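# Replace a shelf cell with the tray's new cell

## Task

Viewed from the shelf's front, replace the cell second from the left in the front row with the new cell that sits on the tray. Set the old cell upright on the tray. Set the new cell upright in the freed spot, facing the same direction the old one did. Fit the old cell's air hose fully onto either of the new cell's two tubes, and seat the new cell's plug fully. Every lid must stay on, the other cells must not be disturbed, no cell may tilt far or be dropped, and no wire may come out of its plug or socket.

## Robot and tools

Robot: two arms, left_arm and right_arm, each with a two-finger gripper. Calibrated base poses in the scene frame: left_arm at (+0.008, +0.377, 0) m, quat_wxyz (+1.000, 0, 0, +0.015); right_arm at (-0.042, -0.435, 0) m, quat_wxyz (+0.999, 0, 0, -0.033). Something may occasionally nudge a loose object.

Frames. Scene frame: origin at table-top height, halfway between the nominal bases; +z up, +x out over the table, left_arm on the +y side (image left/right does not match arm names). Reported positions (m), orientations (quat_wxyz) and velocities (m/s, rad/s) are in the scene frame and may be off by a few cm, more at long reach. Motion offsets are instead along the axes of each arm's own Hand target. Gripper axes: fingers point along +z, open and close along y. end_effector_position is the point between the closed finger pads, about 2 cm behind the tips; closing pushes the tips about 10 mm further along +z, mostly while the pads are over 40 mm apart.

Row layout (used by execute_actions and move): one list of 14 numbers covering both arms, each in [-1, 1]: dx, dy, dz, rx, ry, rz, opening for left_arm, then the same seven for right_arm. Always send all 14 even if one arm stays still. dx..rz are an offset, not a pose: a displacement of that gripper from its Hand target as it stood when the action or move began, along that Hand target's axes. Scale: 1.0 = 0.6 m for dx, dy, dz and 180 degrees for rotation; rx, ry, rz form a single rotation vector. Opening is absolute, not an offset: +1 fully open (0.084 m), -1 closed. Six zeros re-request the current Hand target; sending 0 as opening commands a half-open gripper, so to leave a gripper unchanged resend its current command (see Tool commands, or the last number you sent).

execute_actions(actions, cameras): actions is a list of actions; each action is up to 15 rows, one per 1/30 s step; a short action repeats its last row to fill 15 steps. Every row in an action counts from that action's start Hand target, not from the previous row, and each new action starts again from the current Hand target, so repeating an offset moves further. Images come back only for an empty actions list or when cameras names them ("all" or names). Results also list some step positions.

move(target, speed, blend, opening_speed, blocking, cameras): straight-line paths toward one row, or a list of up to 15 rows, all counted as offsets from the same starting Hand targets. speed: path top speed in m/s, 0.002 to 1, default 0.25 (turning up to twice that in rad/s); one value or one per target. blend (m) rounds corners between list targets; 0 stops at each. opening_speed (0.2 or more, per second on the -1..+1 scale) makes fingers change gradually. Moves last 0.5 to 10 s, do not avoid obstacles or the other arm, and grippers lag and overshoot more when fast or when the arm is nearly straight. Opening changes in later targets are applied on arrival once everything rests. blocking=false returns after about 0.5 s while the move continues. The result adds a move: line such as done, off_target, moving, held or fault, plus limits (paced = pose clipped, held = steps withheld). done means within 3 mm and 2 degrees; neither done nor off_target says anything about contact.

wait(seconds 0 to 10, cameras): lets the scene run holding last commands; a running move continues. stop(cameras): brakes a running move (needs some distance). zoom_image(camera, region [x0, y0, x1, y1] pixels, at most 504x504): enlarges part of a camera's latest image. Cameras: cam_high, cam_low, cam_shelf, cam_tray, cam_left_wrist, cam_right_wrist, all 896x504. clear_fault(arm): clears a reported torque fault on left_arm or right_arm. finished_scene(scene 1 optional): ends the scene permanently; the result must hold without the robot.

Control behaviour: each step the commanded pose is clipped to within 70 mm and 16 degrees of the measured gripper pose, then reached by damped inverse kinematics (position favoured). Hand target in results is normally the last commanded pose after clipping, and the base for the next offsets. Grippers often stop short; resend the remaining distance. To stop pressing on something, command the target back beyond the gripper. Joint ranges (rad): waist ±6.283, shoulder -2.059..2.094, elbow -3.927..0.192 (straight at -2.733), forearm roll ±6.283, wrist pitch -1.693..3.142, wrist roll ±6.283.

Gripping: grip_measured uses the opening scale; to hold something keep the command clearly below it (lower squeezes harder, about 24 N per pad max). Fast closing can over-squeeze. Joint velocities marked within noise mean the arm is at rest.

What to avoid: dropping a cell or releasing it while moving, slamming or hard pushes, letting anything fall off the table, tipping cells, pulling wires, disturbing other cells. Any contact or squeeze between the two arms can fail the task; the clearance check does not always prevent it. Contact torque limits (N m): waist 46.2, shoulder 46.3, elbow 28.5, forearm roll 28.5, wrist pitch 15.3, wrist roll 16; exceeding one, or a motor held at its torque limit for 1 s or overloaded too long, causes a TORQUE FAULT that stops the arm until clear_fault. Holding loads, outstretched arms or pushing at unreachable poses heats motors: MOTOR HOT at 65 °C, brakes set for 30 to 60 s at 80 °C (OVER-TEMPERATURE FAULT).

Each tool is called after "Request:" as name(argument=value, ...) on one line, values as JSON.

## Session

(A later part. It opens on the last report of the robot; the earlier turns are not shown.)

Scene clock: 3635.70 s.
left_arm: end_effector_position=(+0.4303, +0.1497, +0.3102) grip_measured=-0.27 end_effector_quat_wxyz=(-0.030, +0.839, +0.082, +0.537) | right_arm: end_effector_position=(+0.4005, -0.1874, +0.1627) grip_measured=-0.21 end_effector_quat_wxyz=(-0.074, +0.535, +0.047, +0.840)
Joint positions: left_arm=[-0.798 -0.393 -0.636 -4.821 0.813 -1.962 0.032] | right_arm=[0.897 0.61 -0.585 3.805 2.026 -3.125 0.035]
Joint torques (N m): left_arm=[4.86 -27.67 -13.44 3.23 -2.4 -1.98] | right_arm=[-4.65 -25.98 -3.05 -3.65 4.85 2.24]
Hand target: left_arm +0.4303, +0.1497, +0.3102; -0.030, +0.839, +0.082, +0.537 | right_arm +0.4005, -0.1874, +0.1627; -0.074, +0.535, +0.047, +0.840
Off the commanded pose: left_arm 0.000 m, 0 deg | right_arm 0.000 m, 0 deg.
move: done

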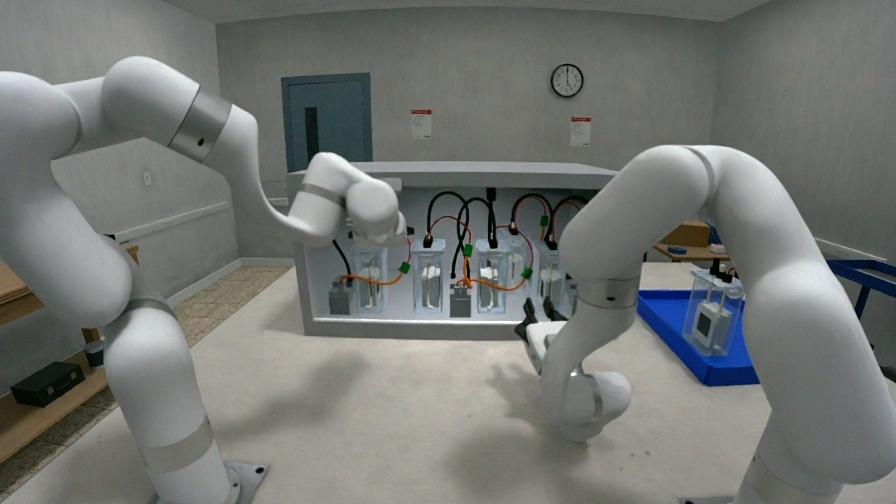

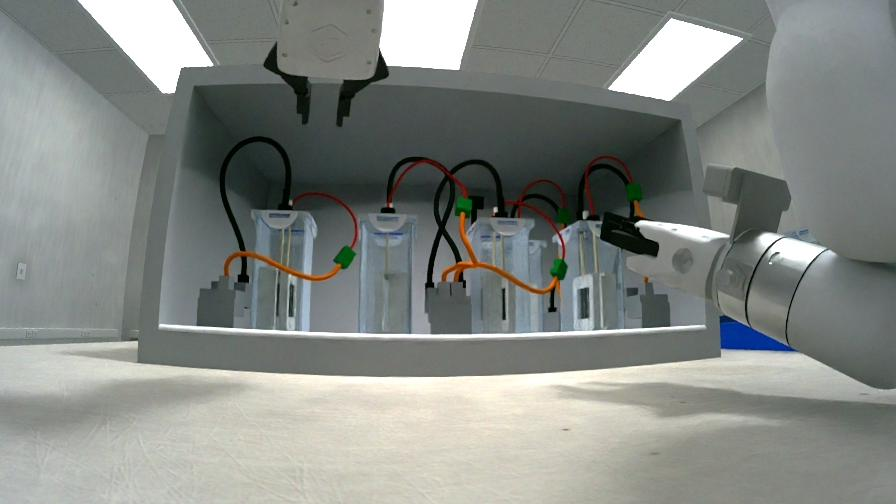

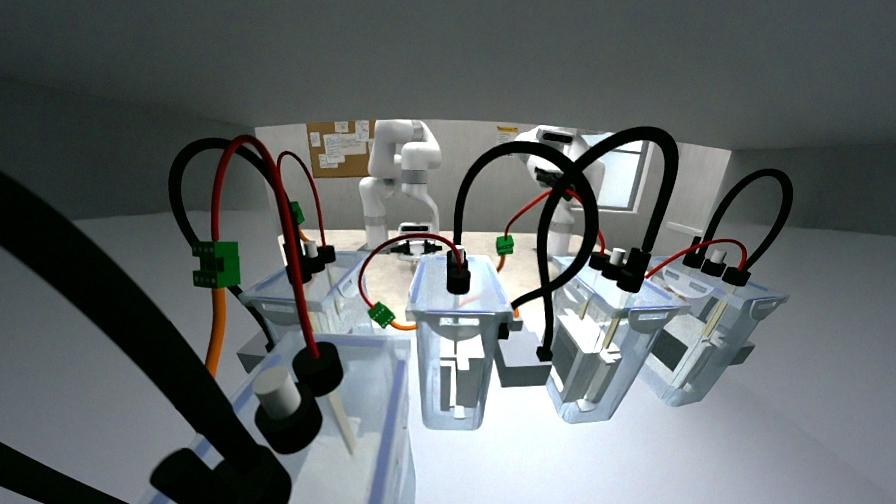

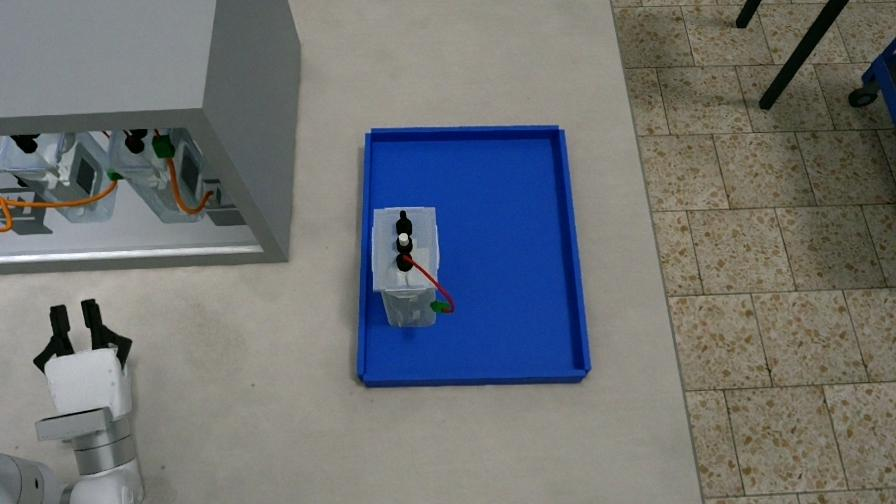

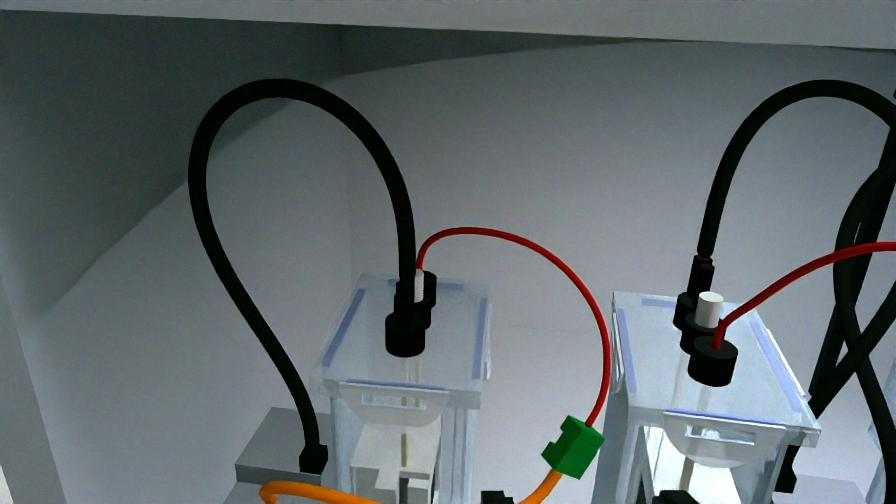

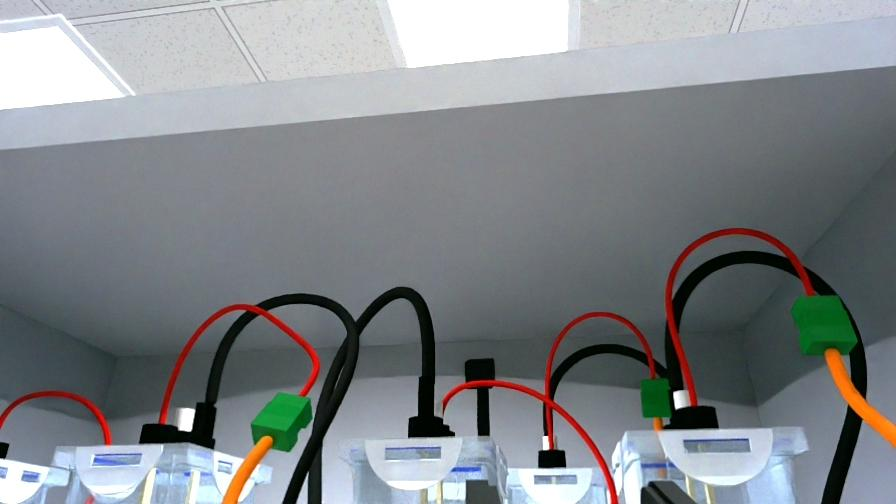

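Request:
execute_actions(actions=[])

Scene clock: 3639.20 s.
left_arm: end_effector_position=(+0.4303, +0.1497, +0.3102) grip_measured=-0.27 end_effector_quat_wxyz=(-0.030, +0.839, +0.082, +0.537) | right_arm: end_effector_position=(+0.4005, -0.1874, +0.1627) grip_measured=-0.21 end_effector_quat_wxyz=(-0.074, +0.535, +0.047, +0.840)
Joint positions: left_arm=[-0.798 -0.393 -0.636 -4.821 0.813 -1.962 0.032] | right_arm=[0.897 0.61 -0.585 3.805 2.026 -3.125 0.035]
Joint velocities: within noise
Joint torques (N m): left_arm=[4.83 -27.67 -13.53 3.12 -2.31 -1.99] | right_arm=[-4.33 -26.19 -2.92 -3.61 4.8 2.05]
Hand target: left_arm +0.4303, +0.1497, +0.3102; -0.030, +0.839, +0.082, +0.537 | right_arm +0.4005, -0.1874, +0.1627; -0.074, +0.535, +0.047, +0.840
Tool commands: left_gripper/opening=-0.25 right_gripper/opening=-0.2
Off the commanded pose: left_arm 0.000 m, 0 deg | right_arm 0.000 m, 0 deg.

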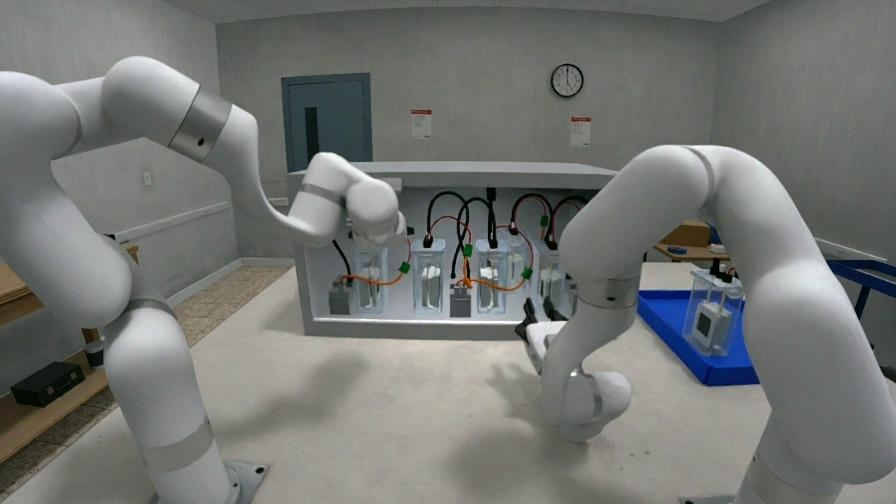

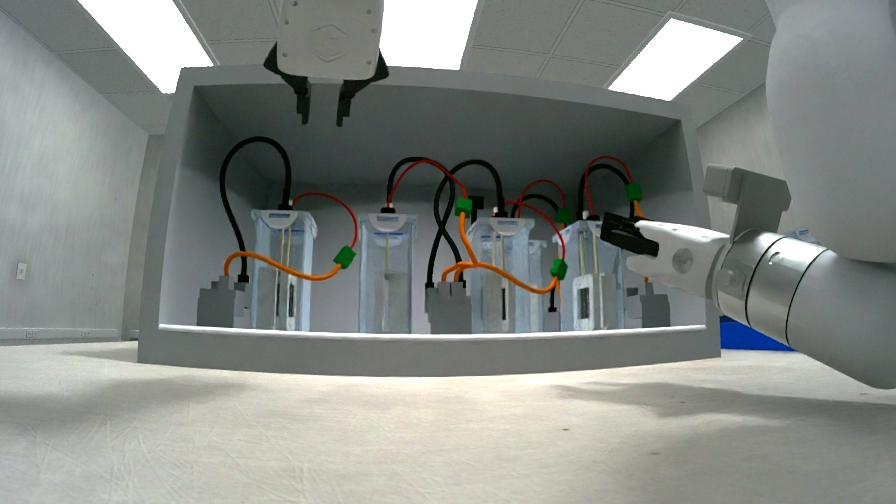

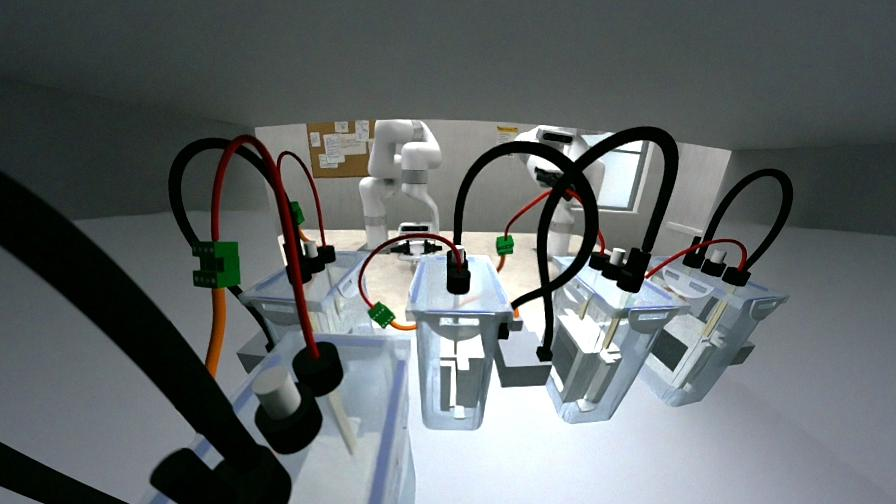

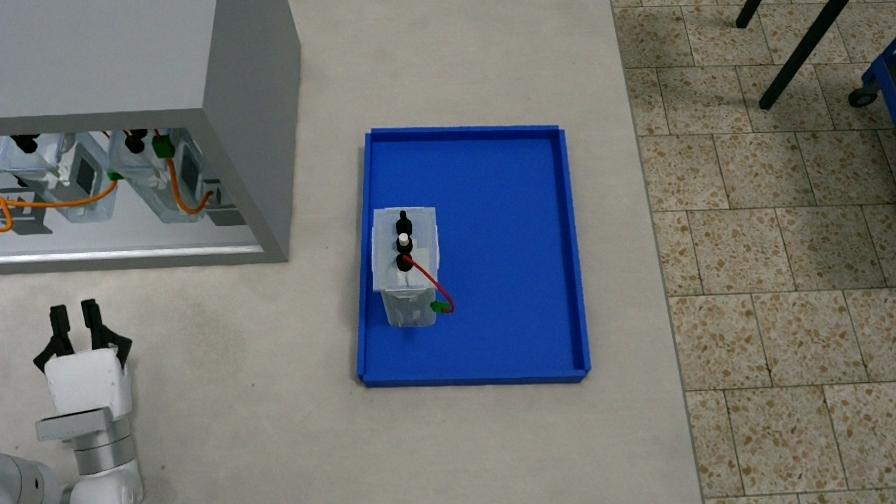

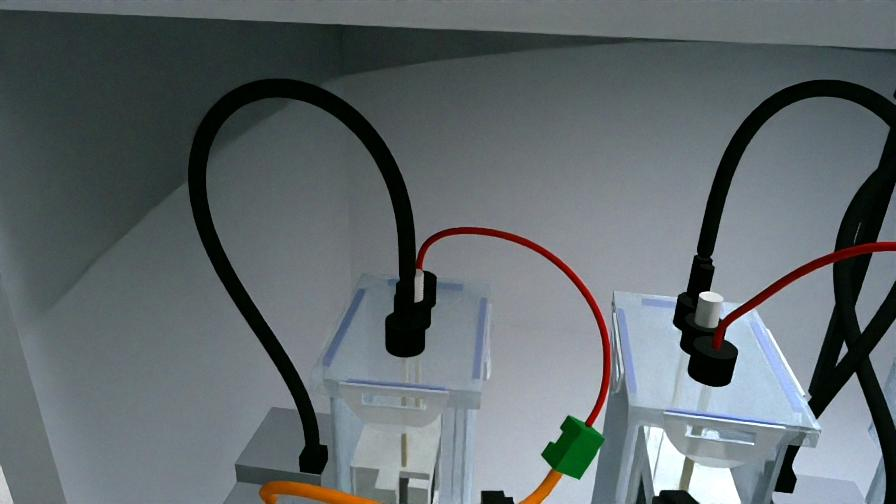

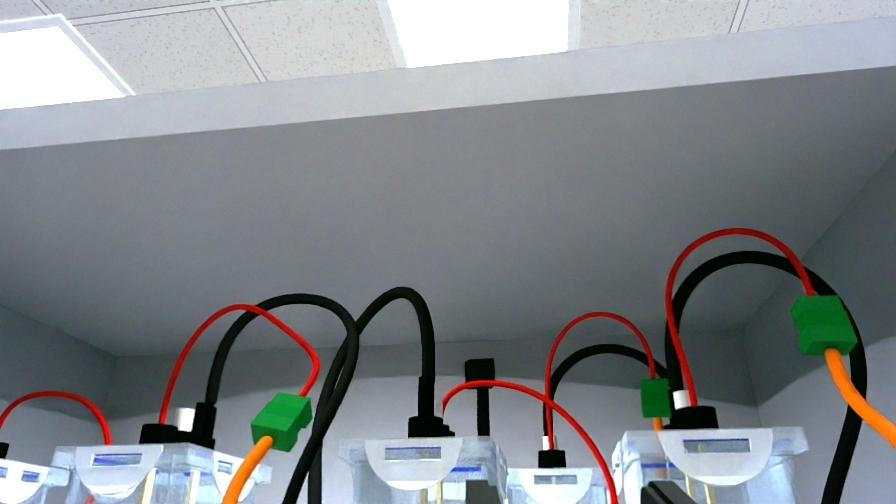

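Request:
finished_scene()

The scene is finished: the task was done.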